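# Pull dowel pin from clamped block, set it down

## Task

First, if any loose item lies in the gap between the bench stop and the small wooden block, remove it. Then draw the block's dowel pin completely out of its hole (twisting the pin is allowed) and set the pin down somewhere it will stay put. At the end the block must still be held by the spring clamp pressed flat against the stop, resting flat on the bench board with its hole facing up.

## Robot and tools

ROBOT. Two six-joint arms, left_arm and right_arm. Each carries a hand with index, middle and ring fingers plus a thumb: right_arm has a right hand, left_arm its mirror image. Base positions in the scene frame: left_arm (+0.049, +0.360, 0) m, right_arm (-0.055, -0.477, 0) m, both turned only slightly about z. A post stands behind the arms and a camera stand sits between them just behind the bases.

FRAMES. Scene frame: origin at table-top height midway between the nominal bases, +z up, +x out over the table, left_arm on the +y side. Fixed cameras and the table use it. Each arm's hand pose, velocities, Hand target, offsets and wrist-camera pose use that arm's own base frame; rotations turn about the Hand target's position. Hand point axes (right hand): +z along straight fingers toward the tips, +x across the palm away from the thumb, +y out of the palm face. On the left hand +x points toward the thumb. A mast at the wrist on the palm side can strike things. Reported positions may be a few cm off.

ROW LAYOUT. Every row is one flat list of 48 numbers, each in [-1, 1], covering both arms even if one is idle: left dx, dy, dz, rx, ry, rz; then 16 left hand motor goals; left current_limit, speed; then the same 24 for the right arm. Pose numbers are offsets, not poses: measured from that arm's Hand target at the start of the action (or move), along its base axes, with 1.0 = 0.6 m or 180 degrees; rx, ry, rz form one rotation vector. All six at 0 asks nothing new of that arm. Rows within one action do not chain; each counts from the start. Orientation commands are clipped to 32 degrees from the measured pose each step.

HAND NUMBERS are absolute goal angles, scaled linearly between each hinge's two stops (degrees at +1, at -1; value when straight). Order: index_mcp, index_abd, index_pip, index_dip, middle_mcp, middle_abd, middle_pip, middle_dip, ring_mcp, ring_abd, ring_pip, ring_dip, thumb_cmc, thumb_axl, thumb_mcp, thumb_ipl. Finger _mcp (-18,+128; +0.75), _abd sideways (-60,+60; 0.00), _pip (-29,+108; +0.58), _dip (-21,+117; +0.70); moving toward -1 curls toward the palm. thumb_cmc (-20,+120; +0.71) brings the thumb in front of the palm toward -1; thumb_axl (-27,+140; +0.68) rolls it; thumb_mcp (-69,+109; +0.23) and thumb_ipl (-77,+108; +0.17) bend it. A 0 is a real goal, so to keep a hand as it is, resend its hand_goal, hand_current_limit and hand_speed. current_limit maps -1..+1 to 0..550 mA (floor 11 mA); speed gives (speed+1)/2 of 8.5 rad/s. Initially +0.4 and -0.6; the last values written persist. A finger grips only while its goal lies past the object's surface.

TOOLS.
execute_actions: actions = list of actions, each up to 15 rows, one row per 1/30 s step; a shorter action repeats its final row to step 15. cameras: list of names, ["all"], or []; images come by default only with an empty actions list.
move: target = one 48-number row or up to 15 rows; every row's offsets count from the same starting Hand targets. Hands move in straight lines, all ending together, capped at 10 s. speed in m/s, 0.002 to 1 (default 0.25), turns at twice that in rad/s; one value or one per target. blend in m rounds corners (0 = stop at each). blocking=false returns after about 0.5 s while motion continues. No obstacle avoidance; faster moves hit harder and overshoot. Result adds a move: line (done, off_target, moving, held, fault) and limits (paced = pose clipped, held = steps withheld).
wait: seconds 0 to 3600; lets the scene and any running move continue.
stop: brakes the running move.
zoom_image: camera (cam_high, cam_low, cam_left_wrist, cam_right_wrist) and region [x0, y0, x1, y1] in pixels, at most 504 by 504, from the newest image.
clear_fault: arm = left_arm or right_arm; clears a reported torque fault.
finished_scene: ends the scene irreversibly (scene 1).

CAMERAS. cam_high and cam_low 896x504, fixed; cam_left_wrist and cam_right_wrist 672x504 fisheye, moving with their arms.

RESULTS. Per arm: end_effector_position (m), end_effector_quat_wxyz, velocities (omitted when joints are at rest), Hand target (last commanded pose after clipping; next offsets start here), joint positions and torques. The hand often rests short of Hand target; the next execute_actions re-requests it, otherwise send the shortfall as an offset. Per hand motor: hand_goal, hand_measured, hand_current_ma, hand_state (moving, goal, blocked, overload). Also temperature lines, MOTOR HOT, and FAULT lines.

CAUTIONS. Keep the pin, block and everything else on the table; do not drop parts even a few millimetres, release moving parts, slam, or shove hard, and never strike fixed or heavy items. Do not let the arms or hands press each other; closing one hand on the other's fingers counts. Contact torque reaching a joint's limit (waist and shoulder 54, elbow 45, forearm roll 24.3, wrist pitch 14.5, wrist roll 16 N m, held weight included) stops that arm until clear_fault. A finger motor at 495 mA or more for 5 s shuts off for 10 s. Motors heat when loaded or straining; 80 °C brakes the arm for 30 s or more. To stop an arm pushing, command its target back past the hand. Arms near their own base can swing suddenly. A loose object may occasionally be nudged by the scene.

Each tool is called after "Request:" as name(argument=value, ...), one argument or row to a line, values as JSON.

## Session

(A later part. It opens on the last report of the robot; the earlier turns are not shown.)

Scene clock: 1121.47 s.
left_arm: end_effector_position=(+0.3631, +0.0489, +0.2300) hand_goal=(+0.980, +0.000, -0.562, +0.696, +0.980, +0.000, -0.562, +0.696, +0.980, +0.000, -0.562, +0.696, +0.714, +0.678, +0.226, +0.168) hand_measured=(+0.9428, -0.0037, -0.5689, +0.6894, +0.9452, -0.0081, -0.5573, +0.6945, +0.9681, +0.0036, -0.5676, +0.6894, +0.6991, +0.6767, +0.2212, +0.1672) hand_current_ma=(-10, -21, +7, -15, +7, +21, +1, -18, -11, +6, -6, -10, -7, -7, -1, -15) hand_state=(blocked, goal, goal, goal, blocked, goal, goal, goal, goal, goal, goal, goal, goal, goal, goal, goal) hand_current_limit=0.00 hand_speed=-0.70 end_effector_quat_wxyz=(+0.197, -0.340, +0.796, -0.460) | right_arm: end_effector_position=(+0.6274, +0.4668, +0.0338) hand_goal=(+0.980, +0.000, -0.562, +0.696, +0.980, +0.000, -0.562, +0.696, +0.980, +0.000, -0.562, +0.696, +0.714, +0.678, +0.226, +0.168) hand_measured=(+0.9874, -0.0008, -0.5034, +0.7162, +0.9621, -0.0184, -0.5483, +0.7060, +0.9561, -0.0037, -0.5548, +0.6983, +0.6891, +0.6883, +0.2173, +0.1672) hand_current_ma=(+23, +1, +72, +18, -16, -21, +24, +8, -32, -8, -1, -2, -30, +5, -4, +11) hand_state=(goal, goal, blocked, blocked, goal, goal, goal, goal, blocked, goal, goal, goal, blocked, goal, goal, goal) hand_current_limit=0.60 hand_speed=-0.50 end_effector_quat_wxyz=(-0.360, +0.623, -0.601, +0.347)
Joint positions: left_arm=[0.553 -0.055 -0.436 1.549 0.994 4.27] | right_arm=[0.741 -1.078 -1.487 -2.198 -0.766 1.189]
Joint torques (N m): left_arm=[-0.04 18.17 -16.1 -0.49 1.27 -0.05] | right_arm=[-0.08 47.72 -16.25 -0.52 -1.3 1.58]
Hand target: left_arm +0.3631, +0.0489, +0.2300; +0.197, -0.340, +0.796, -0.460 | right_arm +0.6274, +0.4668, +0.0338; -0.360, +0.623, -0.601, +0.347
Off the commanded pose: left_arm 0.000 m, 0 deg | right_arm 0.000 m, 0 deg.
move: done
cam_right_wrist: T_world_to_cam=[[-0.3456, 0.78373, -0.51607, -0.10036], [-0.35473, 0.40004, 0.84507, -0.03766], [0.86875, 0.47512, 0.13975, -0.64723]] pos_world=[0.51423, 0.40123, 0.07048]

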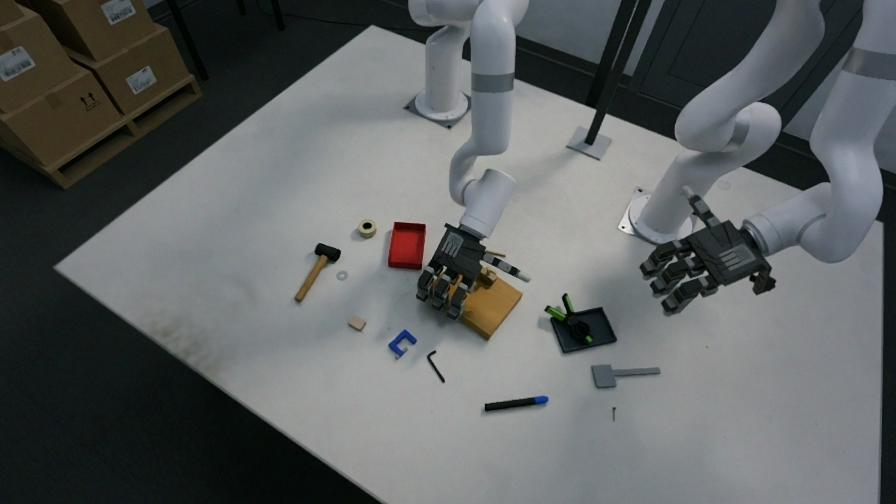

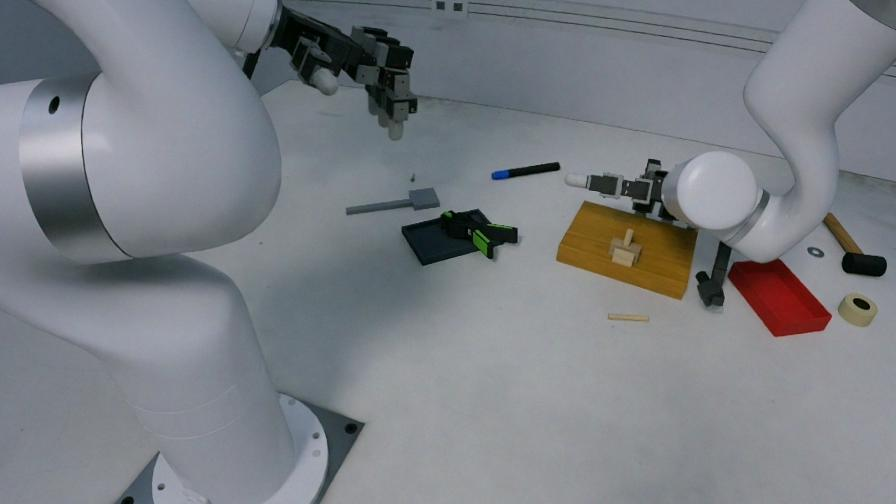

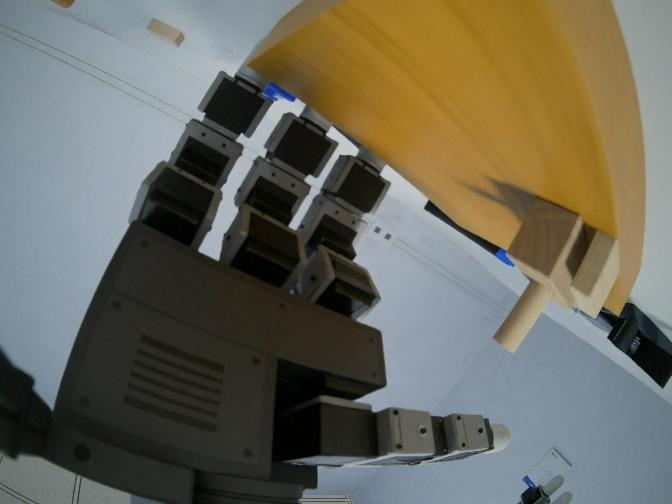

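Request:
move(
  target=[
    [0,0,0,0,0,0,0.979,0,-0.562,0.696,0.979,0,-0.562,0.696,0.979,0,-0.562,0.696,0.714,0.678,0.226,0.168,0.0,-0.7,0.001,0,0,0,0,0,0.979,0,0.4,0.696,0.979,0,0.4,0.696,0.979,0,-0.6,0.696,0.714,0.678,0.226,0.168,0.6,-0.5],
    [0,0,0,0,0,0,0.979,0,-0.562,0.696,0.979,0,-0.562,0.696,0.979,0,-0.562,0.696,0.714,0.678,0.226,0.168,0.0,-0.7,-0.1,0,0,0,0,0,0.979,0,0.4,0.696,0.979,0,0.4,0.696,0.979,0,-0.6,0.696,0.714,0.678,0.226,0.168,0.6,-0.5],
  ],
  speed=0.05,
  cameras=["cam_high","cam_low","cam_right_wrist"],
)

Request:
zoom_image(
  camera="cam_low",
  region=[560, 80, 800, 300],
)

Request:
zoom_image(
  camera="cam_high",
  region=[380, 190, 560, 350],
)

Scene clock: 1131.53 s.
left_arm: end_effector_position=(+0.3631, +0.0489, +0.2300) hand_goal=(+0.980, +0.000, -0.562, +0.696, +0.980, +0.000, -0.562, +0.696, +0.980, +0.000, -0.562, +0.696, +0.714, +0.678, +0.226, +0.168) hand_measured=(+0.9428, -0.0037, -0.5689, +0.6894, +0.9452, -0.0081, -0.5573, +0.6932, +0.9669, +0.0036, -0.5689, +0.6894, +0.6991, +0.6777, +0.2212, +0.1681) hand_current_ma=(-31, -9, +23, +9, -30, -6, +12, -16, +13, +4, -5, +3, -8, +10, +0, -1) hand_state=(blocked, goal, goal, goal, blocked, goal, goal, goal, goal, goal, goal, goal, goal, goal, goal, goal) hand_current_limit=0.00 hand_speed=-0.70 end_effector_quat_wxyz=(+0.197, -0.340, +0.796, -0.460) | right_arm: end_effector_position=(+0.5674, +0.4668, +0.0338) hand_goal=(+0.980, +0.000, +0.400, +0.696, +0.980, +0.000, +0.400, +0.696, +0.980, +0.000, -0.600, +0.696, +0.714, +0.678, +0.226, +0.168) hand_measured=(+0.9524, +0.0007, +0.3794, +0.7060, +0.9524, -0.0169, +0.3794, +0.7009, +0.9826, -0.0052, -0.5548, +0.7174, +0.6903, +0.6883, +0.2193, +0.1672) hand_current_ma=(-35, -5, -29, +10, -28, -16, -35, +1, +11, -22, +54, +18, -29, +4, -15, +3) hand_state=(blocked, goal, blocked, goal, blocked, goal, blocked, goal, goal, goal, blocked, blocked, blocked, goal, goal, goal) hand_current_limit=0.60 hand_speed=-0.50 end_effector_quat_wxyz=(-0.360, +0.623, -0.601, +0.347)
Joint positions: left_arm=[0.553 -0.055 -0.436 1.549 0.994 4.27] | right_arm=[0.807 -1.005 -1.331 -2.188 -0.834 1.264]
Joint torques (N m): left_arm=[-0.04 18.17 -16.1 -0.49 1.27 -0.05] | right_arm=[-0.06 45.2 -15.01 -0.44 -1.36 1.49]
Hand target: left_arm +0.3631, +0.0489, +0.2300; +0.197, -0.340, +0.796, -0.460 | right_arm +0.5674, +0.4668, +0.0338; -0.360, +0.623, -0.601, +0.347
Off the commanded pose: left_arm 0.000 m, 0 deg | right_arm 0.000 m, 0 deg.
move: done
cam_right_wrist: T_world_to_cam=[[-0.3456, 0.78373, -0.51607, -0.1211], [-0.35473, 0.40004, 0.84507, -0.05894], [0.86875, 0.47512, 0.13975, -0.5951]] pos_world=[0.45423, 0.40123, 0.07048]

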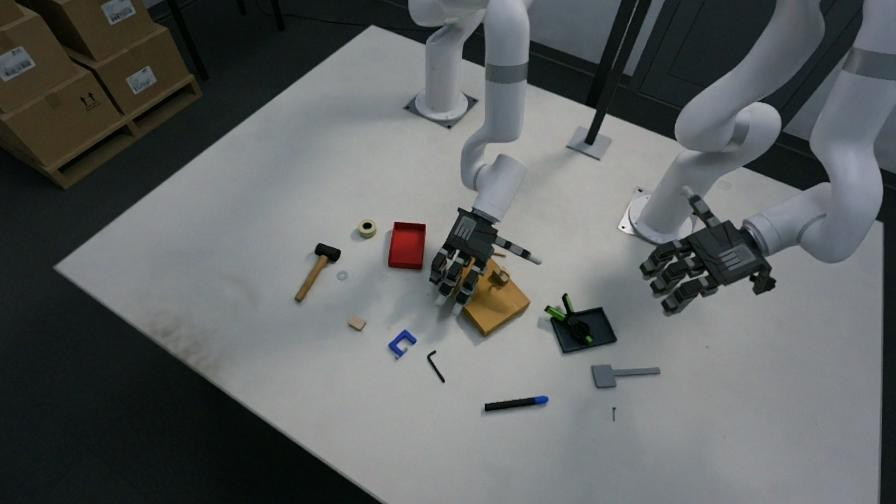

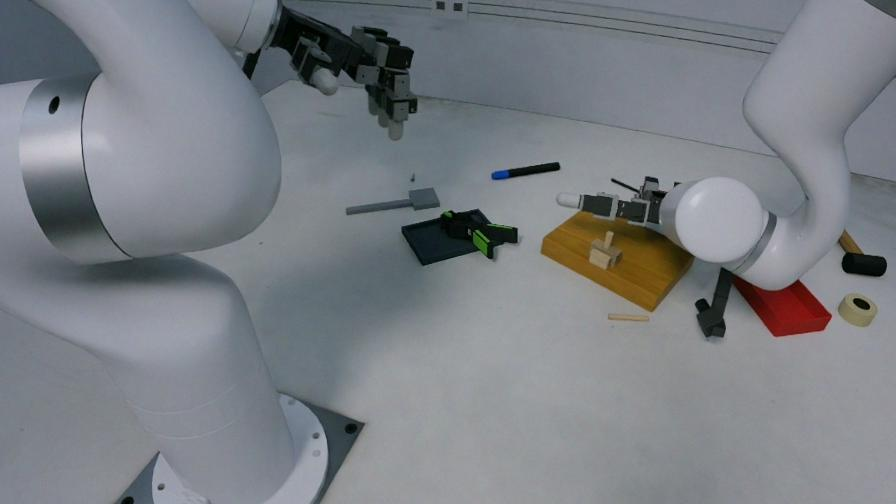

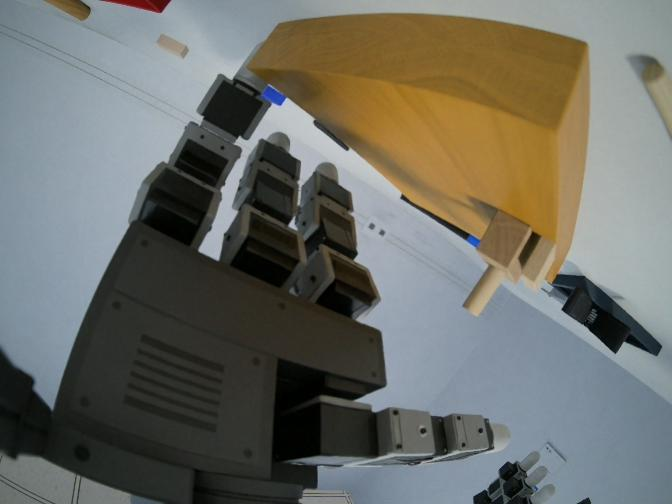

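Scaled by 2.100 from the camera's image (finer frame: 1280x720).

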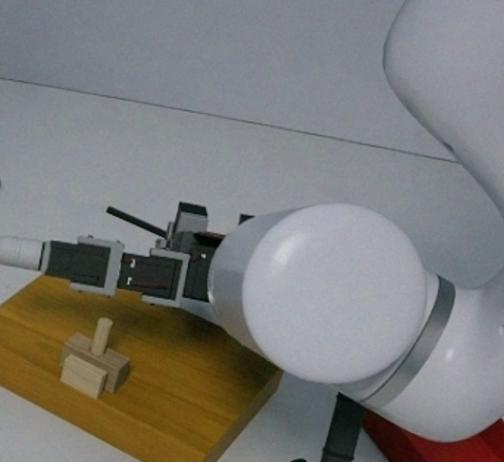

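Scaled by 2.800 from the camera's image (finer frame: 1280x720).

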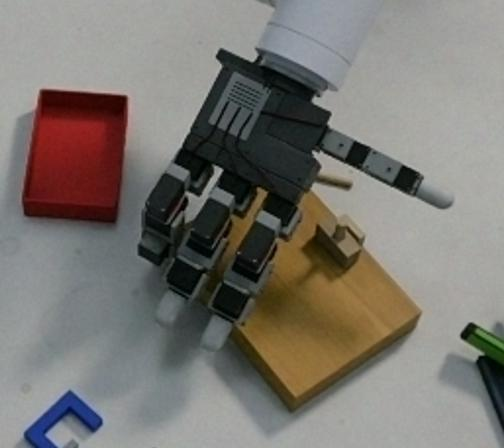

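Request:
move(
  target=[0,0,0,0,0,0,0.979,0,-0.562,0.696,0.979,0,-0.562,0.696,0.979,0,-0.562,0.696,0.714,0.678,0.226,0.168,0.0,-0.7,-0.0833,-0.01,0,0,0,0,0.979,0,0.4,0.696,0.979,0,0.4,0.696,0.979,0,-0.6,0.696,0.714,0.678,0.226,0.168,0.6,-0.5],
  speed=0.05,
  cameras=["cam_high","cam_low","cam_right_wrist"],
)

Request:
zoom_image(
  camera="cam_low",
  region=[500, 150, 740, 370],
)

Request:
zoom_image(
  camera="cam_high",
  region=[400, 190, 640, 370],
)

Scene clock: 1135.63 s.
left_arm: end_effector_position=(+0.3631, +0.0489, +0.2300) hand_goal=(+0.980, +0.000, -0.562, +0.696, +0.980, +0.000, -0.562, +0.696, +0.980, +0.000, -0.562, +0.696, +0.714, +0.678, +0.226, +0.168) hand_measured=(+0.9428, -0.0037, -0.5689, +0.6881, +0.9452, -0.0081, -0.5573, +0.6945, +0.9669, +0.0021, -0.5689, +0.6881, +0.6991, +0.6777, +0.2222, +0.1681) hand_current_ma=(-15, -6, +19, -4, +1, -2, +14, -14, -7, +7, -12, +7, -14, +0, +1, -12) hand_state=(blocked, goal, goal, goal, blocked, goal, goal, goal, goal, goal, goal, goal, goal, goal, goal, goal) hand_current_limit=0.00 hand_speed=-0.70 end_effector_quat_wxyz=(+0.197, -0.340, +0.796, -0.460) | right_arm: end_effector_position=(+0.5174, +0.4608, +0.0338) hand_goal=(+0.980, +0.000, +0.400, +0.696, +0.980, +0.000, +0.400, +0.696, +0.980, +0.000, -0.600, +0.696, +0.714, +0.678, +0.226, +0.168) hand_measured=(+0.9537, +0.0007, +0.3806, +0.7060, +0.9524, -0.0198, +0.3794, +0.7009, +0.9862, -0.0052, -0.5560, +0.7174, +0.6891, +0.6872, +0.2183, +0.1672) hand_current_ma=(-32, +1, -24, +0, -27, -21, -31, +26, +21, -19, +57, +23, -30, +3, -17, +4) hand_state=(blocked, goal, blocked, goal, blocked, goal, blocked, goal, goal, goal, blocked, blocked, blocked, goal, goal, goal) hand_current_limit=0.60 hand_speed=-0.50 end_effector_quat_wxyz=(-0.360, +0.623, -0.601, +0.347)
Joint positions: left_arm=[0.553 -0.055 -0.436 1.549 0.994 4.27] | right_arm=[0.863 -0.948 -1.204 -2.175 -0.887 1.327]
Joint torques (N m): left_arm=[-0.04 18.17 -16.1 -0.49 1.27 -0.05] | right_arm=[-0.05 42.93 -13.88 -0.36 -1.38 1.81]
Hand target: left_arm +0.3631, +0.0489, +0.2300; +0.197, -0.340, +0.796, -0.460 | right_arm +0.5174, +0.4608, +0.0338; -0.360, +0.623, -0.601, +0.347
Off the commanded pose: left_arm 0.000 m, 0 deg | right_arm 0.000 m, 0 deg.
move: done
cam_right_wrist: T_world_to_cam=[[-0.3456, 0.78373, -0.51607, -0.13368], [-0.35473, 0.40004, 0.84507, -0.07428], [0.86875, 0.47512, 0.13975, -0.54881]] pos_world=[0.40424, 0.39523, 0.07048]

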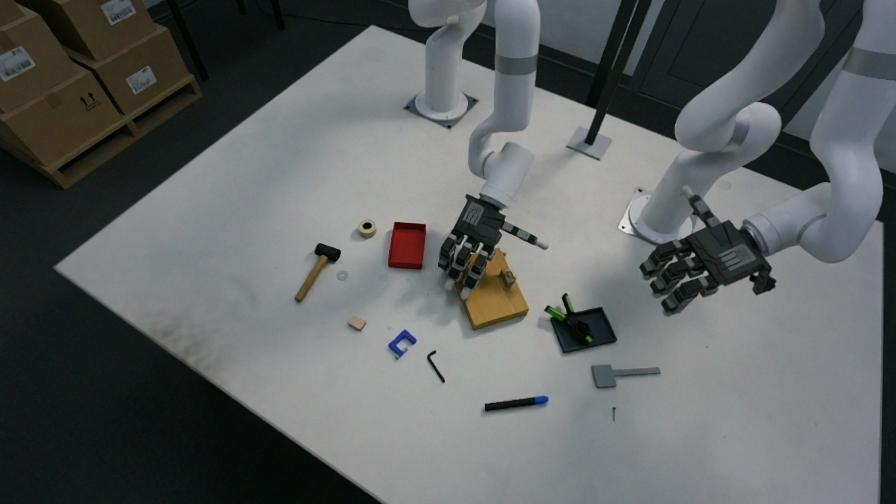

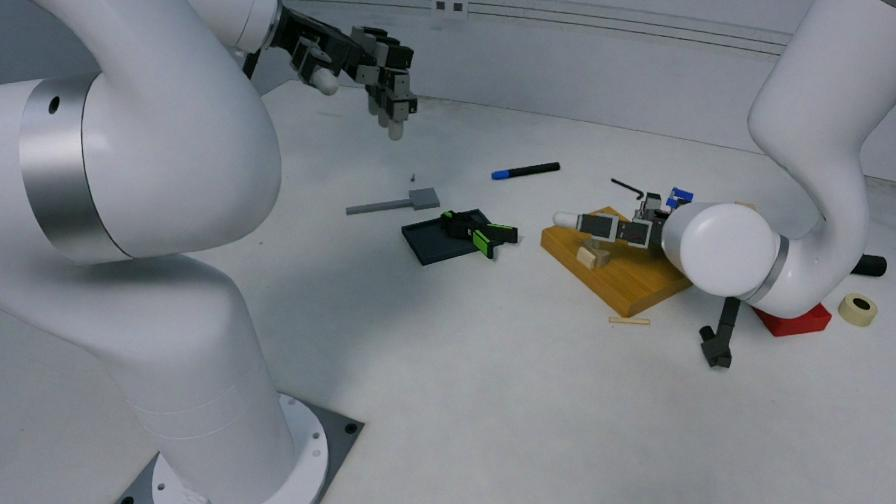

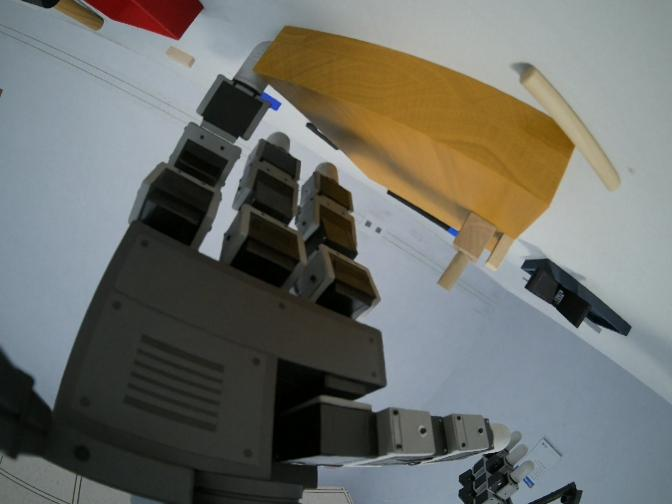

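Scaled by 2.100 from the camera's image (finer frame: 1280x720).

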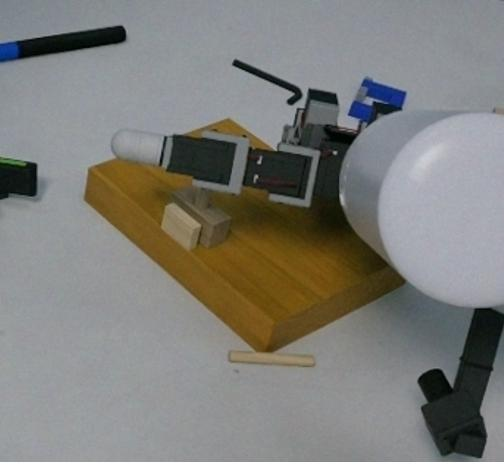

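Scaled by 2.100 from the camera's image (finer frame: 1280x720).

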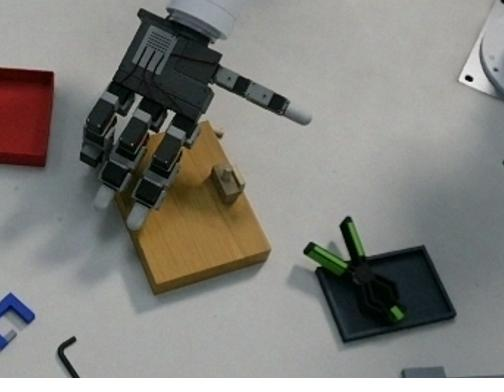

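Request:
move(
  target=[
    [0,0,0,0,0,0,0.979,0,-0.562,0.696,0.979,0,-0.562,0.696,0.979,0,-0.562,0.696,0.714,0.678,0.226,0.168,0.0,-0.7,0.02,0,0.0,0,0,0,0.979,0,0.4,0.696,0.979,0,0.4,0.696,0.979,0,-0.6,0.696,0.714,0.678,0.226,0.168,0.6,-0.5],
    [0,0,0,0,0,0,0.979,0,-0.562,0.696,0.979,0,-0.562,0.696,0.979,0,-0.562,0.696,0.714,0.678,0.226,0.168,0.0,-0.7,0.02,0,0.3,0,0,0,0.979,0,0.4,0.696,0.979,0,0.4,0.696,0.979,0,0.4,0.696,0.714,0.678,0.226,0.168,0.2,-0.5],
    [0,0,0,0,0,0,0.979,0,-0.562,0.696,0.979,0,-0.562,0.696,0.979,0,-0.562,0.696,0.714,0.678,0.226,0.168,0.0,-0.7,-0.2,-0.4,0.45,0,0,0,0.979,0,0.4,0.696,0.979,0,0.4,0.696,0.979,0,0.4,0.696,0.714,0.678,0.226,0.168,0.2,-0.5],
  ],
  speed=0.2,
  cameras=["cam_high","cam_low","cam_left_wrist"],
)

Request:
zoom_image(
  camera="cam_low",
  region=[400, 150, 700, 350],
)

Request:
zoom_image(
  camera="cam_high",
  region=[430, 230, 630, 370],
)

Scene clock: 1147.77 s.
left_arm: end_effector_position=(+0.3631, +0.0489, +0.2300) hand_goal=(+0.980, +0.000, -0.562, +0.696, +0.980, +0.000, -0.562, +0.696, +0.980, +0.000, -0.562, +0.696, +0.714, +0.678, +0.226, +0.168) hand_measured=(+0.9428, -0.0023, -0.5676, +0.6894, +0.9452, -0.0081, -0.5573, +0.6945, +0.9669, +0.0021, -0.5689, +0.6894, +0.6991, +0.6777, +0.2222, +0.1681) hand_current_ma=(-27, -3, +19, -30, -1, -11, +14, -13, +4, +3, -8, +22, -7, -12, -9, +0) hand_state=(blocked, goal, goal, goal, blocked, goal, goal, goal, goal, goal, goal, goal, goal, goal, goal, goal) hand_current_limit=0.00 hand_speed=-0.70 end_effector_quat_wxyz=(+0.197, -0.340, +0.796, -0.460) | right_arm: end_effector_position=(+0.3974, +0.2208, +0.3038) hand_goal=(+0.980, +0.000, +0.400, +0.696, +0.980, +0.000, +0.400, +0.696, +0.980, +0.000, +0.400, +0.696, +0.714, +0.678, +0.226, +0.168) hand_measured=(+0.9488, +0.0007, +0.3794, +0.7060, +0.9488, -0.0184, +0.3794, +0.6945, +0.9488, -0.0081, +0.3819, +0.7034, +0.6891, +0.6883, +0.2193, +0.1672) hand_current_ma=(-31, +6, -30, -15, -43, -16, -8, +12, -35, -19, -14, -5, -36, +0, -12, +3) hand_state=(blocked, goal, blocked, goal, blocked, goal, blocked, goal, blocked, goal, goal, goal, blocked, goal, goal, goal) hand_current_limit=0.20 hand_speed=-0.50 end_effector_quat_wxyz=(-0.360, +0.623, -0.601, +0.347)
Joint positions: left_arm=[0.553 -0.055 -0.436 1.549 0.994 4.27] | right_arm=[0.657 0.131 -0.479 -2.094 -0.622 0.96]
Joint torques (N m): left_arm=[-0.04 18.17 -16.1 -0.49 1.27 -0.05] | right_arm=[-0.03 14.37 -18.76 -0.67 2.3 0.05]
Hand target: left_arm +0.3631, +0.0489, +0.2300; +0.197, -0.340, +0.796, -0.460 | right_arm +0.3974, +0.2208, +0.3038; -0.360, +0.623, -0.601, +0.347
Off the commanded pose: left_arm 0.000 m, 0 deg | right_arm 0.000 m, 0 deg.
move: done
cam_left_wrist: T_world_to_cam=[[0.73062, 0.37496, 0.57061, -0.45318], [-0.59451, -0.06163, 0.80172, -0.01419], [0.33578, -0.92499, 0.17789, 0.01024]] pos_world=[0.31923, 0.17852, 0.26814]

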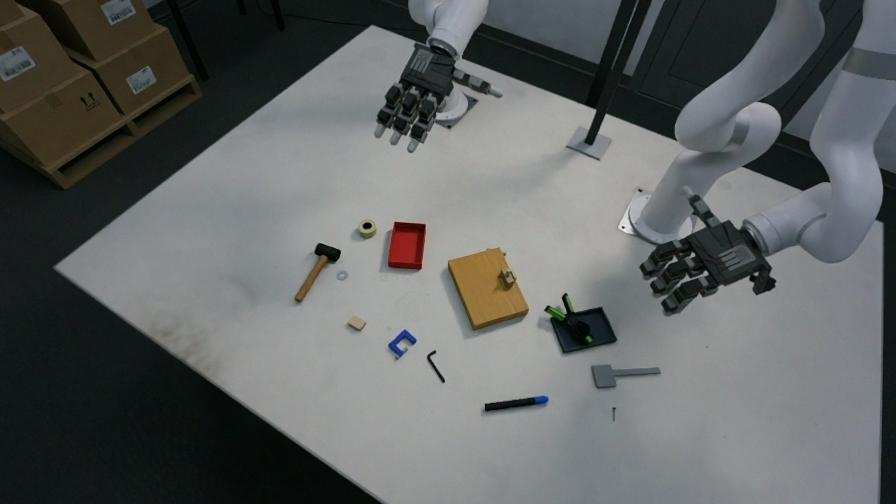

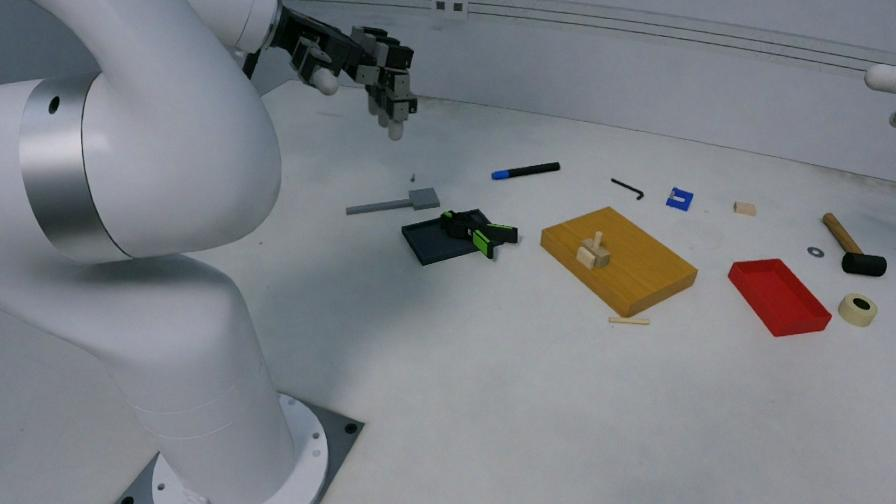

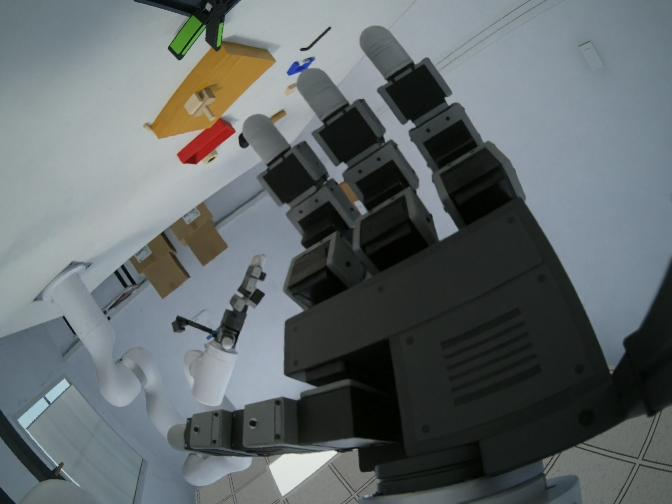

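Scaled by 1.680 from the camera's image (finer frame: 1280x720).

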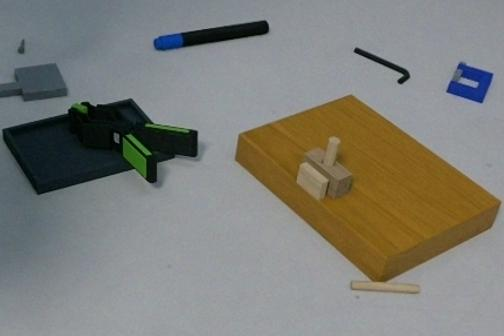

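Scaled by 2.520 from the camera's image (finer frame: 1280x720).

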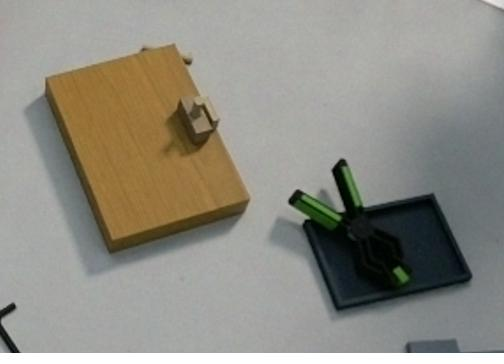

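Request:
move(
  target=[
    [0.05,-0.05,0.2,0.3097,0.1422,-0.2172,0.479,0,0.971,0.971,0.973,0,0.416,0.333,-0.2,0,-0.4,0.406,0.714,0.678,0.226,0.168,0.3,-0.5,0,0,0,0,0,0,0.979,0,0.4,0.696,0.979,0,0.4,0.696,0.979,0,0.4,0.696,0.714,0.678,0.226,0.168,0.2,-0.5],
    [0.1942,-0.2135,0.0033,0.3097,0.1422,-0.2172,0.479,0,0.971,0.971,0.973,0,0.416,0.333,-0.2,0,-0.4,0.406,0.714,0.678,0.226,0.168,0.3,-0.5,0,0,0,0,0,0,0.979,0,0.4,0.696,0.979,0,0.4,0.696,0.979,0,0.4,0.696,0.714,0.678,0.226,0.168,0.2,-0.5],
  ],
  cameras=["cam_high","cam_low","cam_left_wrist"],
)

Request:
zoom_image(
  camera="cam_high",
  region=[500, 230, 660, 370],
)

Scene clock: 1179.07 s.
left_arm: end_effector_position=(+0.4796, -0.0792, +0.2320) hand_goal=(+0.480, +0.000, +0.972, +0.972, +0.974, +0.000, +0.416, +0.334, -0.200, +0.000, -0.400, +0.406, +0.714, +0.678, +0.226, +0.168) hand_measured=(+0.4785, +0.0036, +0.9658, +0.9723, +0.9524, -0.0008, +0.4102, +0.3340, -0.1848, -0.0023, -0.3931, +0.4053, +0.7142, +0.6777, +0.2212, +0.1681) hand_current_ma=(-8, -1, +9, -3, -1, +10, +14, -15, -22, +11, +7, +1, +14, -7, -22, -9) hand_state=(goal, goal, goal, goal, blocked, goal, goal, goal, goal, goal, goal, goal, goal, goal, goal, goal) hand_current_limit=0.30 hand_speed=-0.50 end_effector_quat_wxyz=(+0.001, -0.027, +1.000, +0.000) | right_arm: end_effector_position=(+0.3974, +0.2208, +0.3038) hand_goal=(+0.980, +0.000, +0.400, +0.696, +0.980, +0.000, +0.400, +0.696, +0.980, +0.000, +0.400, +0.696, +0.714, +0.678, +0.226, +0.168) hand_measured=(+0.9476, -0.0008, +0.3794, +0.7047, +0.9488, -0.0184, +0.3794, +0.6945, +0.9488, -0.0096, +0.3819, +0.7034, +0.6878, +0.6883, +0.2183, +0.1672) hand_current_ma=(-49, -8, -30, -5, -43, -13, -33, -4, -33, -17, -12, +11, -38, -3, -4, +5) hand_state=(blocked, goal, blocked, goal, blocked, goal, blocked, goal, blocked, goal, goal, goal, blocked, goal, goal, goal) hand_current_limit=0.20 hand_speed=-0.50 end_effector_quat_wxyz=(-0.360, +0.623, -0.601, +0.347)
Joint positions: left_arm=[-0.311 -0.44 -1.046 3.142 0.604 2.777] | right_arm=[0.657 0.131 -0.479 -2.094 -0.622 0.96]
Joint torques (N m): left_arm=[-0.14 32.62 -17.68 -0.39 0.1 -2.19] | right_arm=[-0.03 14.37 -18.76 -0.67 -1.17 0.05]
Hand target: left_arm +0.4796, -0.0792, +0.2320; +0.001, -0.027, +1.000, +0.000 | right_arm +0.3974, +0.2208, +0.3038; -0.360, +0.623, -0.601, +0.347
Off the commanded pose: left_arm 0.000 m, 0 deg | right_arm 0.000 m, 0 deg.
move: done
cam_left_wrist: T_world_to_cam=[[0.80857, -0.58604, 0.05262, -0.48478], [-0.42811, -0.5246, 0.73588, -0.05564], [-0.40365, -0.61754, -0.67506, 0.42903]] pos_world=[0.54134, -0.04835, 0.35607]

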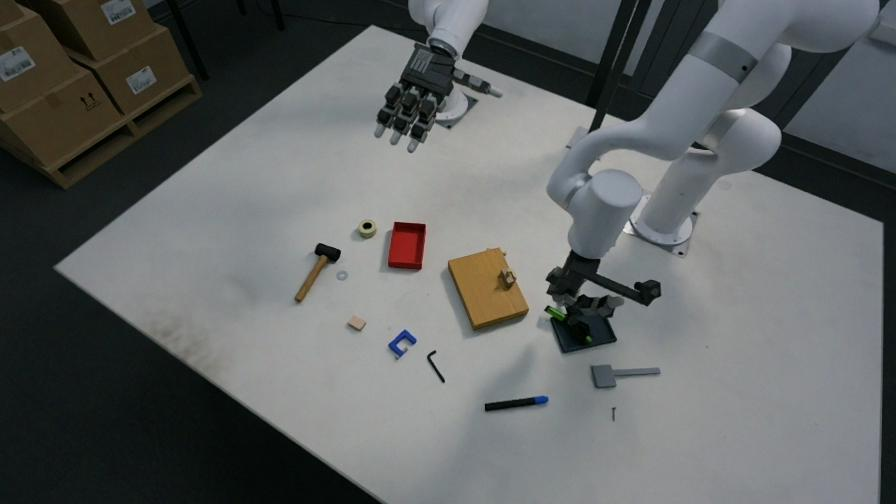

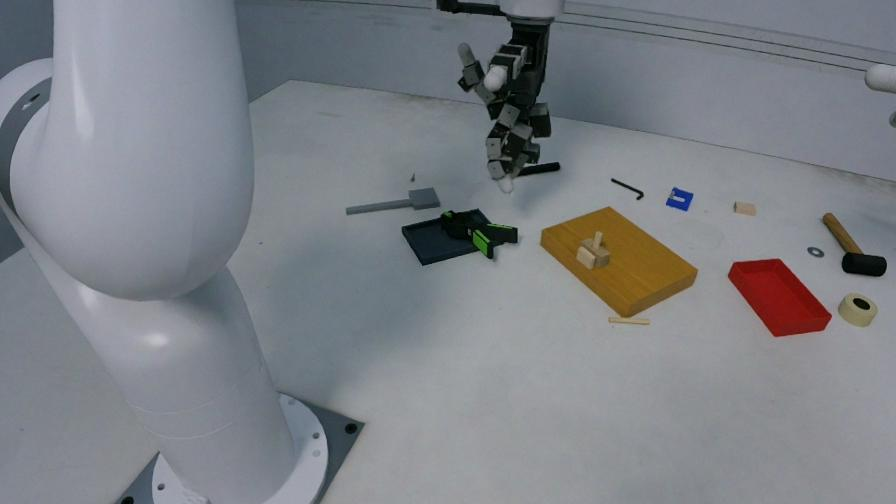

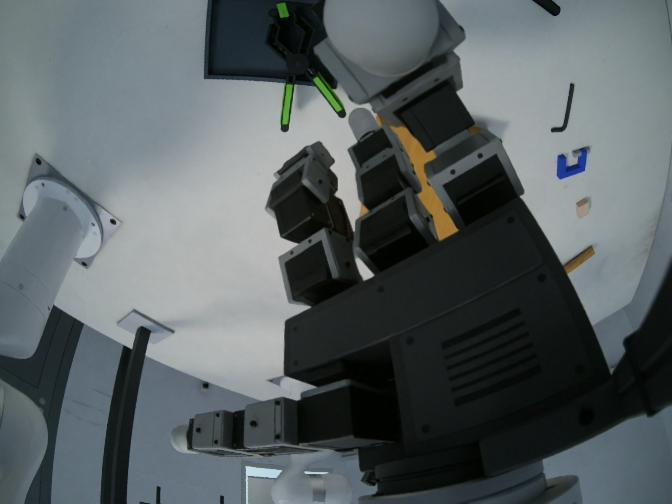

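Scaled by 3.150 from the camera's image (finer frame: 1280x720).

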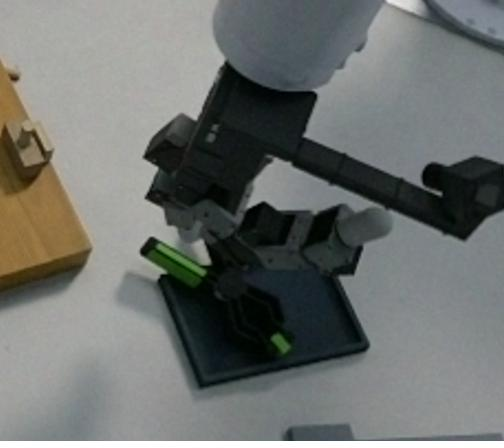

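Request:
zoom_image(
  camera="cam_left_wrist",
  region=[200, 0, 440, 160],
)

Scaled by 2.100 from the camera's image (finer frame: 960x720).

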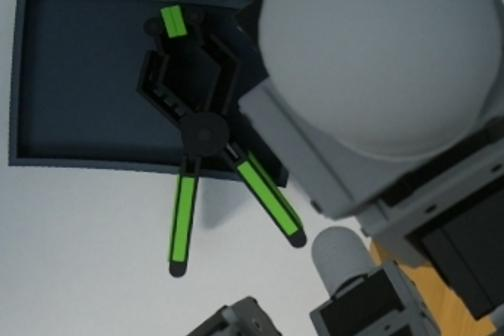

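Request:
move(
  target=[0,0,-0.1,0,0,0,0.479,0,0.971,0.971,0.973,0,0.416,0.333,-0.2,0,-0.4,0.406,0.714,0.678,0.226,0.168,0.3,-0.5,0,0,0,0,0,0,0.979,0,0.4,0.696,0.979,0,0.4,0.696,0.979,0,0.4,0.696,0.714,0.678,0.226,0.168,0.2,-0.5],
  speed=0.15,
  cameras=["cam_high","cam_low","cam_left_wrist"],
)

Request:
zoom_image(
  camera="cam_high",
  region=[520, 250, 640, 360],
)

Request:
zoom_image(
  camera="cam_low",
  region=[390, 120, 570, 290],
)

Request:
zoom_image(
  camera="cam_left_wrist",
  region=[200, 0, 440, 160],
)

Scene clock: 1191.30 s.
left_arm: end_effector_position=(+0.4796, -0.0792, +0.1720) hand_goal=(+0.480, +0.000, +0.972, +0.972, +0.974, +0.000, +0.416, +0.334, -0.200, +0.000, -0.400, +0.406, +0.714, +0.678, +0.226, +0.168) hand_measured=(+0.4785, +0.0021, +0.9658, +0.9723, +0.9524, -0.0023, +0.4102, +0.3340, -0.1848, -0.0023, -0.3931, +0.4053, +0.7142, +0.6777, +0.2212, +0.1672) hand_current_ma=(-4, -10, +7, -8, +3, -8, +8, +4, +1, +10, +0, +4, -13, -12, -4, +17) hand_state=(goal, goal, goal, goal, blocked, goal, goal, goal, goal, goal, goal, goal, goal, goal, goal, goal) hand_current_limit=0.30 hand_speed=-0.50 end_effector_quat_wxyz=(+0.001, -0.027, +1.000, +0.000) | right_arm: end_effector_position=(+0.3974, +0.2208, +0.3038) hand_goal=(+0.980, +0.000, +0.400, +0.696, +0.980, +0.000, +0.400, +0.696, +0.980, +0.000, +0.400, +0.696, +0.714, +0.678, +0.226, +0.168) hand_measured=(+0.9488, +0.0007, +0.3794, +0.7060, +0.9500, -0.0198, +0.3794, +0.6958, +0.9500, -0.0081, +0.3819, +0.7034, +0.6891, +0.6893, +0.2193, +0.1672) hand_current_ma=(-33, -2, -38, +10, -38, -29, -21, +6, -46, -3, -13, -13, -39, +3, -16, +11) hand_state=(blocked, goal, blocked, goal, blocked, goal, blocked, goal, blocked, goal, goal, goal, blocked, goal, goal, goal) hand_current_limit=0.20 hand_speed=-0.50 end_effector_quat_wxyz=(-0.360, +0.623, -0.601, +0.347)
Joint positions: left_arm=[-0.311 -0.54 -1.026 3.142 0.485 2.777] | right_arm=[0.657 0.131 -0.479 -2.094 -0.622 0.96]
Joint torques (N m): left_arm=[-0.14 34.37 -16.37 -0.32 0.1 0] | right_arm=[-0.03 14.37 -18.76 -0.67 -1.17 0.05]
Hand target: left_arm +0.4796, -0.0792, +0.1720; +0.001, -0.027, +1.000, +0.000 | right_arm +0.3974, +0.2208, +0.3038; -0.360, +0.623, -0.601, +0.347
Off the commanded pose: left_arm 0.000 m, 0 deg | right_arm 0.000 m, 0 deg.
move: done
cam_left_wrist: T_world_to_cam=[[0.80857, -0.58604, 0.05262, -0.48162], [-0.42811, -0.5246, 0.73588, -0.01149], [-0.40365, -0.61754, -0.67506, 0.38853]] pos_world=[0.54134, -0.04835, 0.29607]

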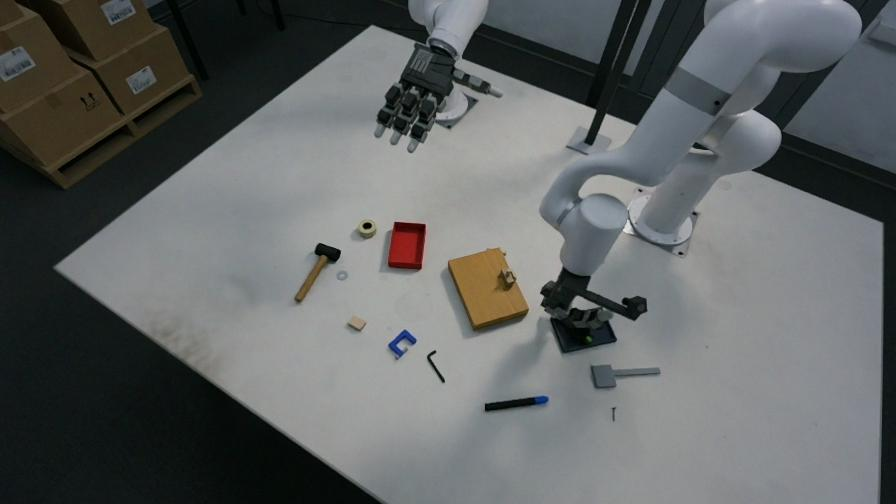

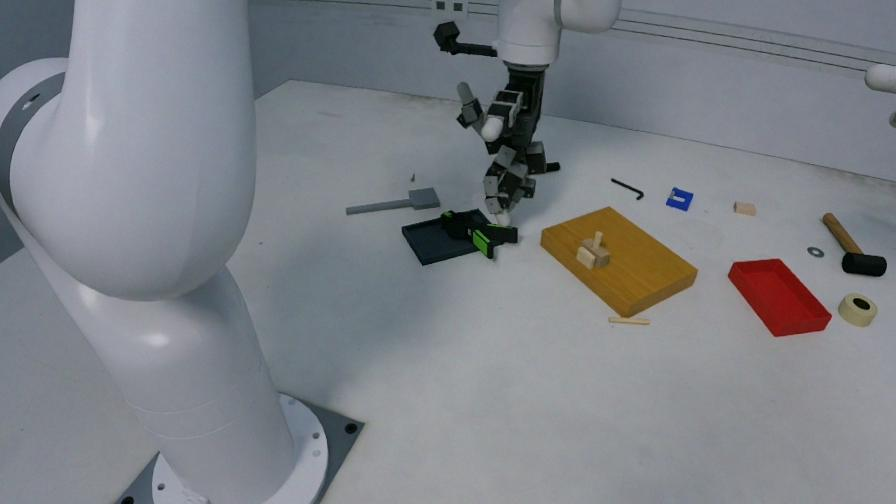

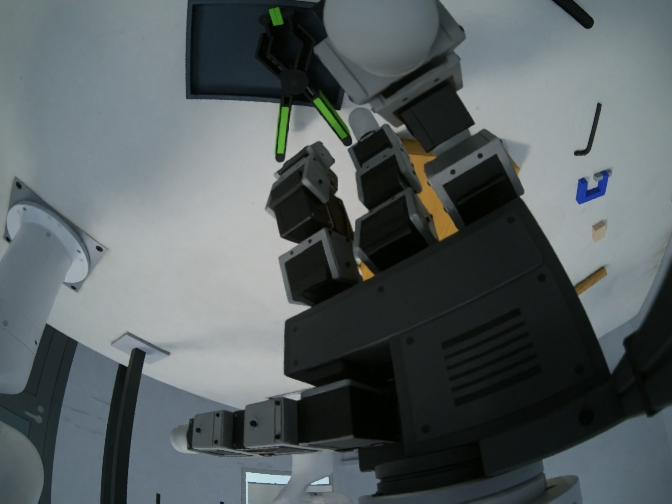

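Scaled by 4.200 from the camera's image (finer frame: 1280x720).

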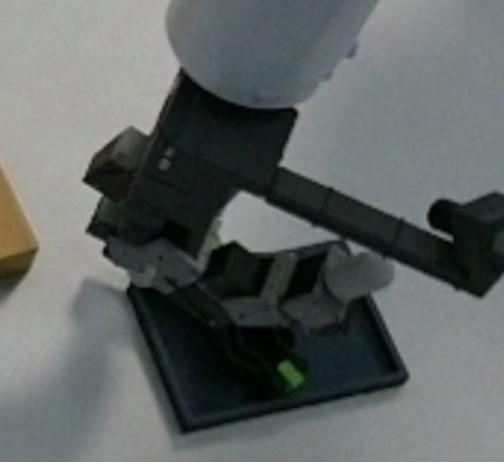

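Scaled by 2.800 from the camera's image (finer frame: 1280x720).

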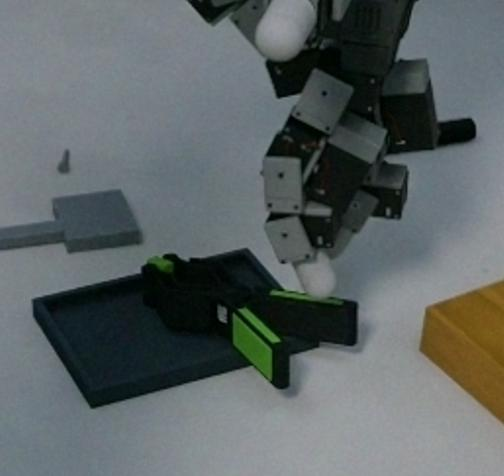

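Scaled by 2.100 from the camera's image (finer frame: 960x720).

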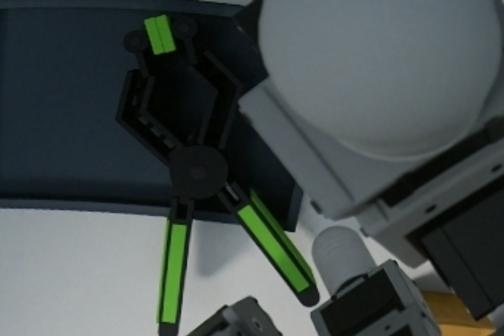

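Request:
move(
  target=[-0.0033,0.01,-0.0667,0,0,0,0.479,0,0.971,0.971,0.973,0,0.416,0.333,-0.2,0,-0.4,0.406,0.714,0.678,0.226,0.168,0.3,-0.5,0,0,0,0,0,0,0.979,0,0.4,0.696,0.979,0,0.4,0.696,0.979,0,0.4,0.696,0.714,0.678,0.226,0.168,0.2,-0.5],
  speed=0.06,
  cameras=["cam_low","cam_left_wrist"],
)

Request:
zoom_image(
  camera="cam_low",
  region=[390, 120, 570, 290],
)

Request:
zoom_image(
  camera="cam_left_wrist",
  region=[200, 0, 440, 200],
)

Scene clock: 1198.63 s.
left_arm: end_effector_position=(+0.4776, -0.0732, +0.1320) hand_goal=(+0.480, +0.000, +0.972, +0.972, +0.974, +0.000, +0.416, +0.334, -0.200, +0.000, -0.400, +0.406, +0.714, +0.678, +0.226, +0.168) hand_measured=(+0.4785, -0.0008, +0.9658, +0.9723, +0.9549, -0.0023, +0.4102, +0.3340, -0.1848, -0.0023, -0.3931, +0.4053, +0.7129, +0.6777, +0.2212, +0.1672) hand_current_ma=(+6, -12, +19, -7, +1, -3, -1, -20, +1, +5, +10, -9, +0, +10, -8, -18) hand_state=(goal, goal, goal, goal, blocked, goal, goal, goal, goal, goal, goal, goal, goal, goal, goal, goal) hand_current_limit=0.30 hand_speed=-0.50 end_effector_quat_wxyz=(+0.001, -0.027, +1.000, +0.000) | right_arm: end_effector_position=(+0.3974, +0.2208, +0.3038) hand_goal=(+0.980, +0.000, +0.400, +0.696, +0.980, +0.000, +0.400, +0.696, +0.980, +0.000, +0.400, +0.696, +0.714, +0.678, +0.226, +0.168) hand_measured=(+0.9476, +0.0007, +0.3794, +0.7060, +0.9488, -0.0198, +0.3794, +0.6958, +0.9488, -0.0096, +0.3819, +0.7047, +0.6891, +0.6883, +0.2183, +0.1672) hand_current_ma=(-41, +0, -17, -3, -44, -14, -23, +10, -26, -24, -29, +15, -31, -12, -22, +2) hand_state=(blocked, goal, blocked, goal, blocked, goal, blocked, goal, blocked, goal, goal, goal, blocked, goal, goal, goal) hand_current_limit=0.20 hand_speed=-0.50 end_effector_quat_wxyz=(-0.360, +0.623, -0.601, +0.347)
Joint positions: left_arm=[-0.301 -0.607 -1.013 3.142 0.404 2.786] | right_arm=[0.657 0.131 -0.479 -2.094 -0.622 0.96]
Joint torques (N m): left_arm=[-0.15 35.34 -15.36 -0.27 0.1 0] | right_arm=[-0.03 14.37 -18.76 -0.67 -1.17 0.05]
Hand target: left_arm +0.4776, -0.0732, +0.1320; +0.001, -0.027, +1.000, +0.000 | right_arm +0.3974, +0.2208, +0.3038; -0.360, +0.623, -0.601, +0.347
Off the commanded pose: left_arm 0.000 m, 0 deg | right_arm 0.000 m, 0 deg.
move: done
cam_left_wrist: T_world_to_cam=[[0.80857, -0.58604, 0.05262, -0.47447], [-0.42811, -0.5246, 0.73588, 0.02028], [-0.40365, -0.61754, -0.67506, 0.36446]] pos_world=[0.53944, -0.04235, 0.25607]

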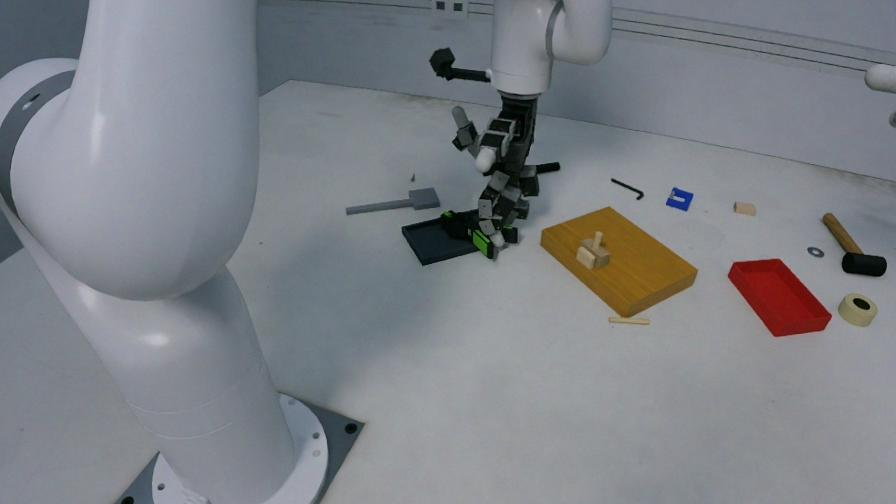

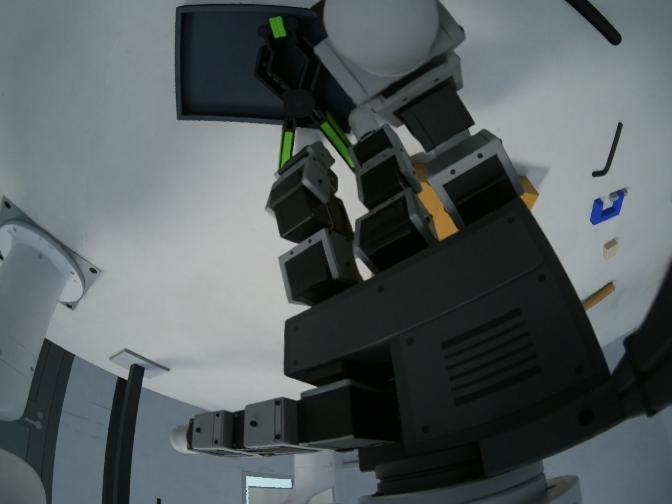

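Scaled by 2.800 from the camera's image (finer frame: 1280x720).

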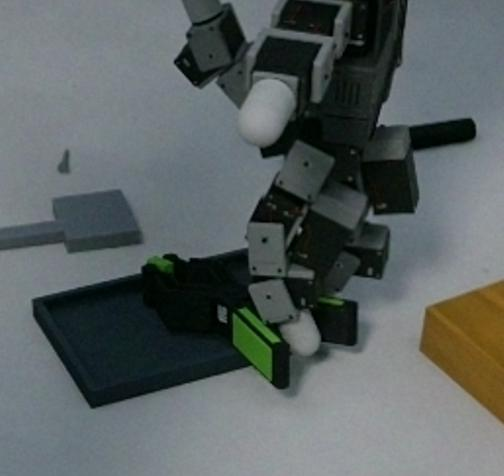

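Scaled by 2.100 from the camera's image (finer frame: 960x720).

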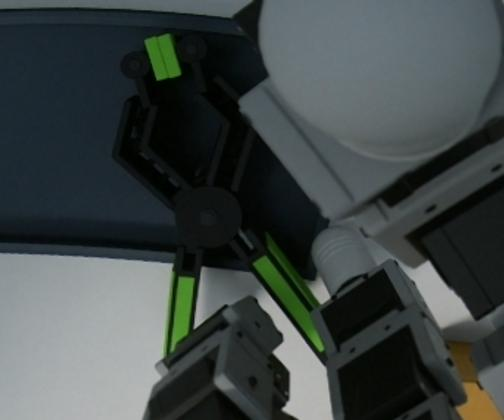

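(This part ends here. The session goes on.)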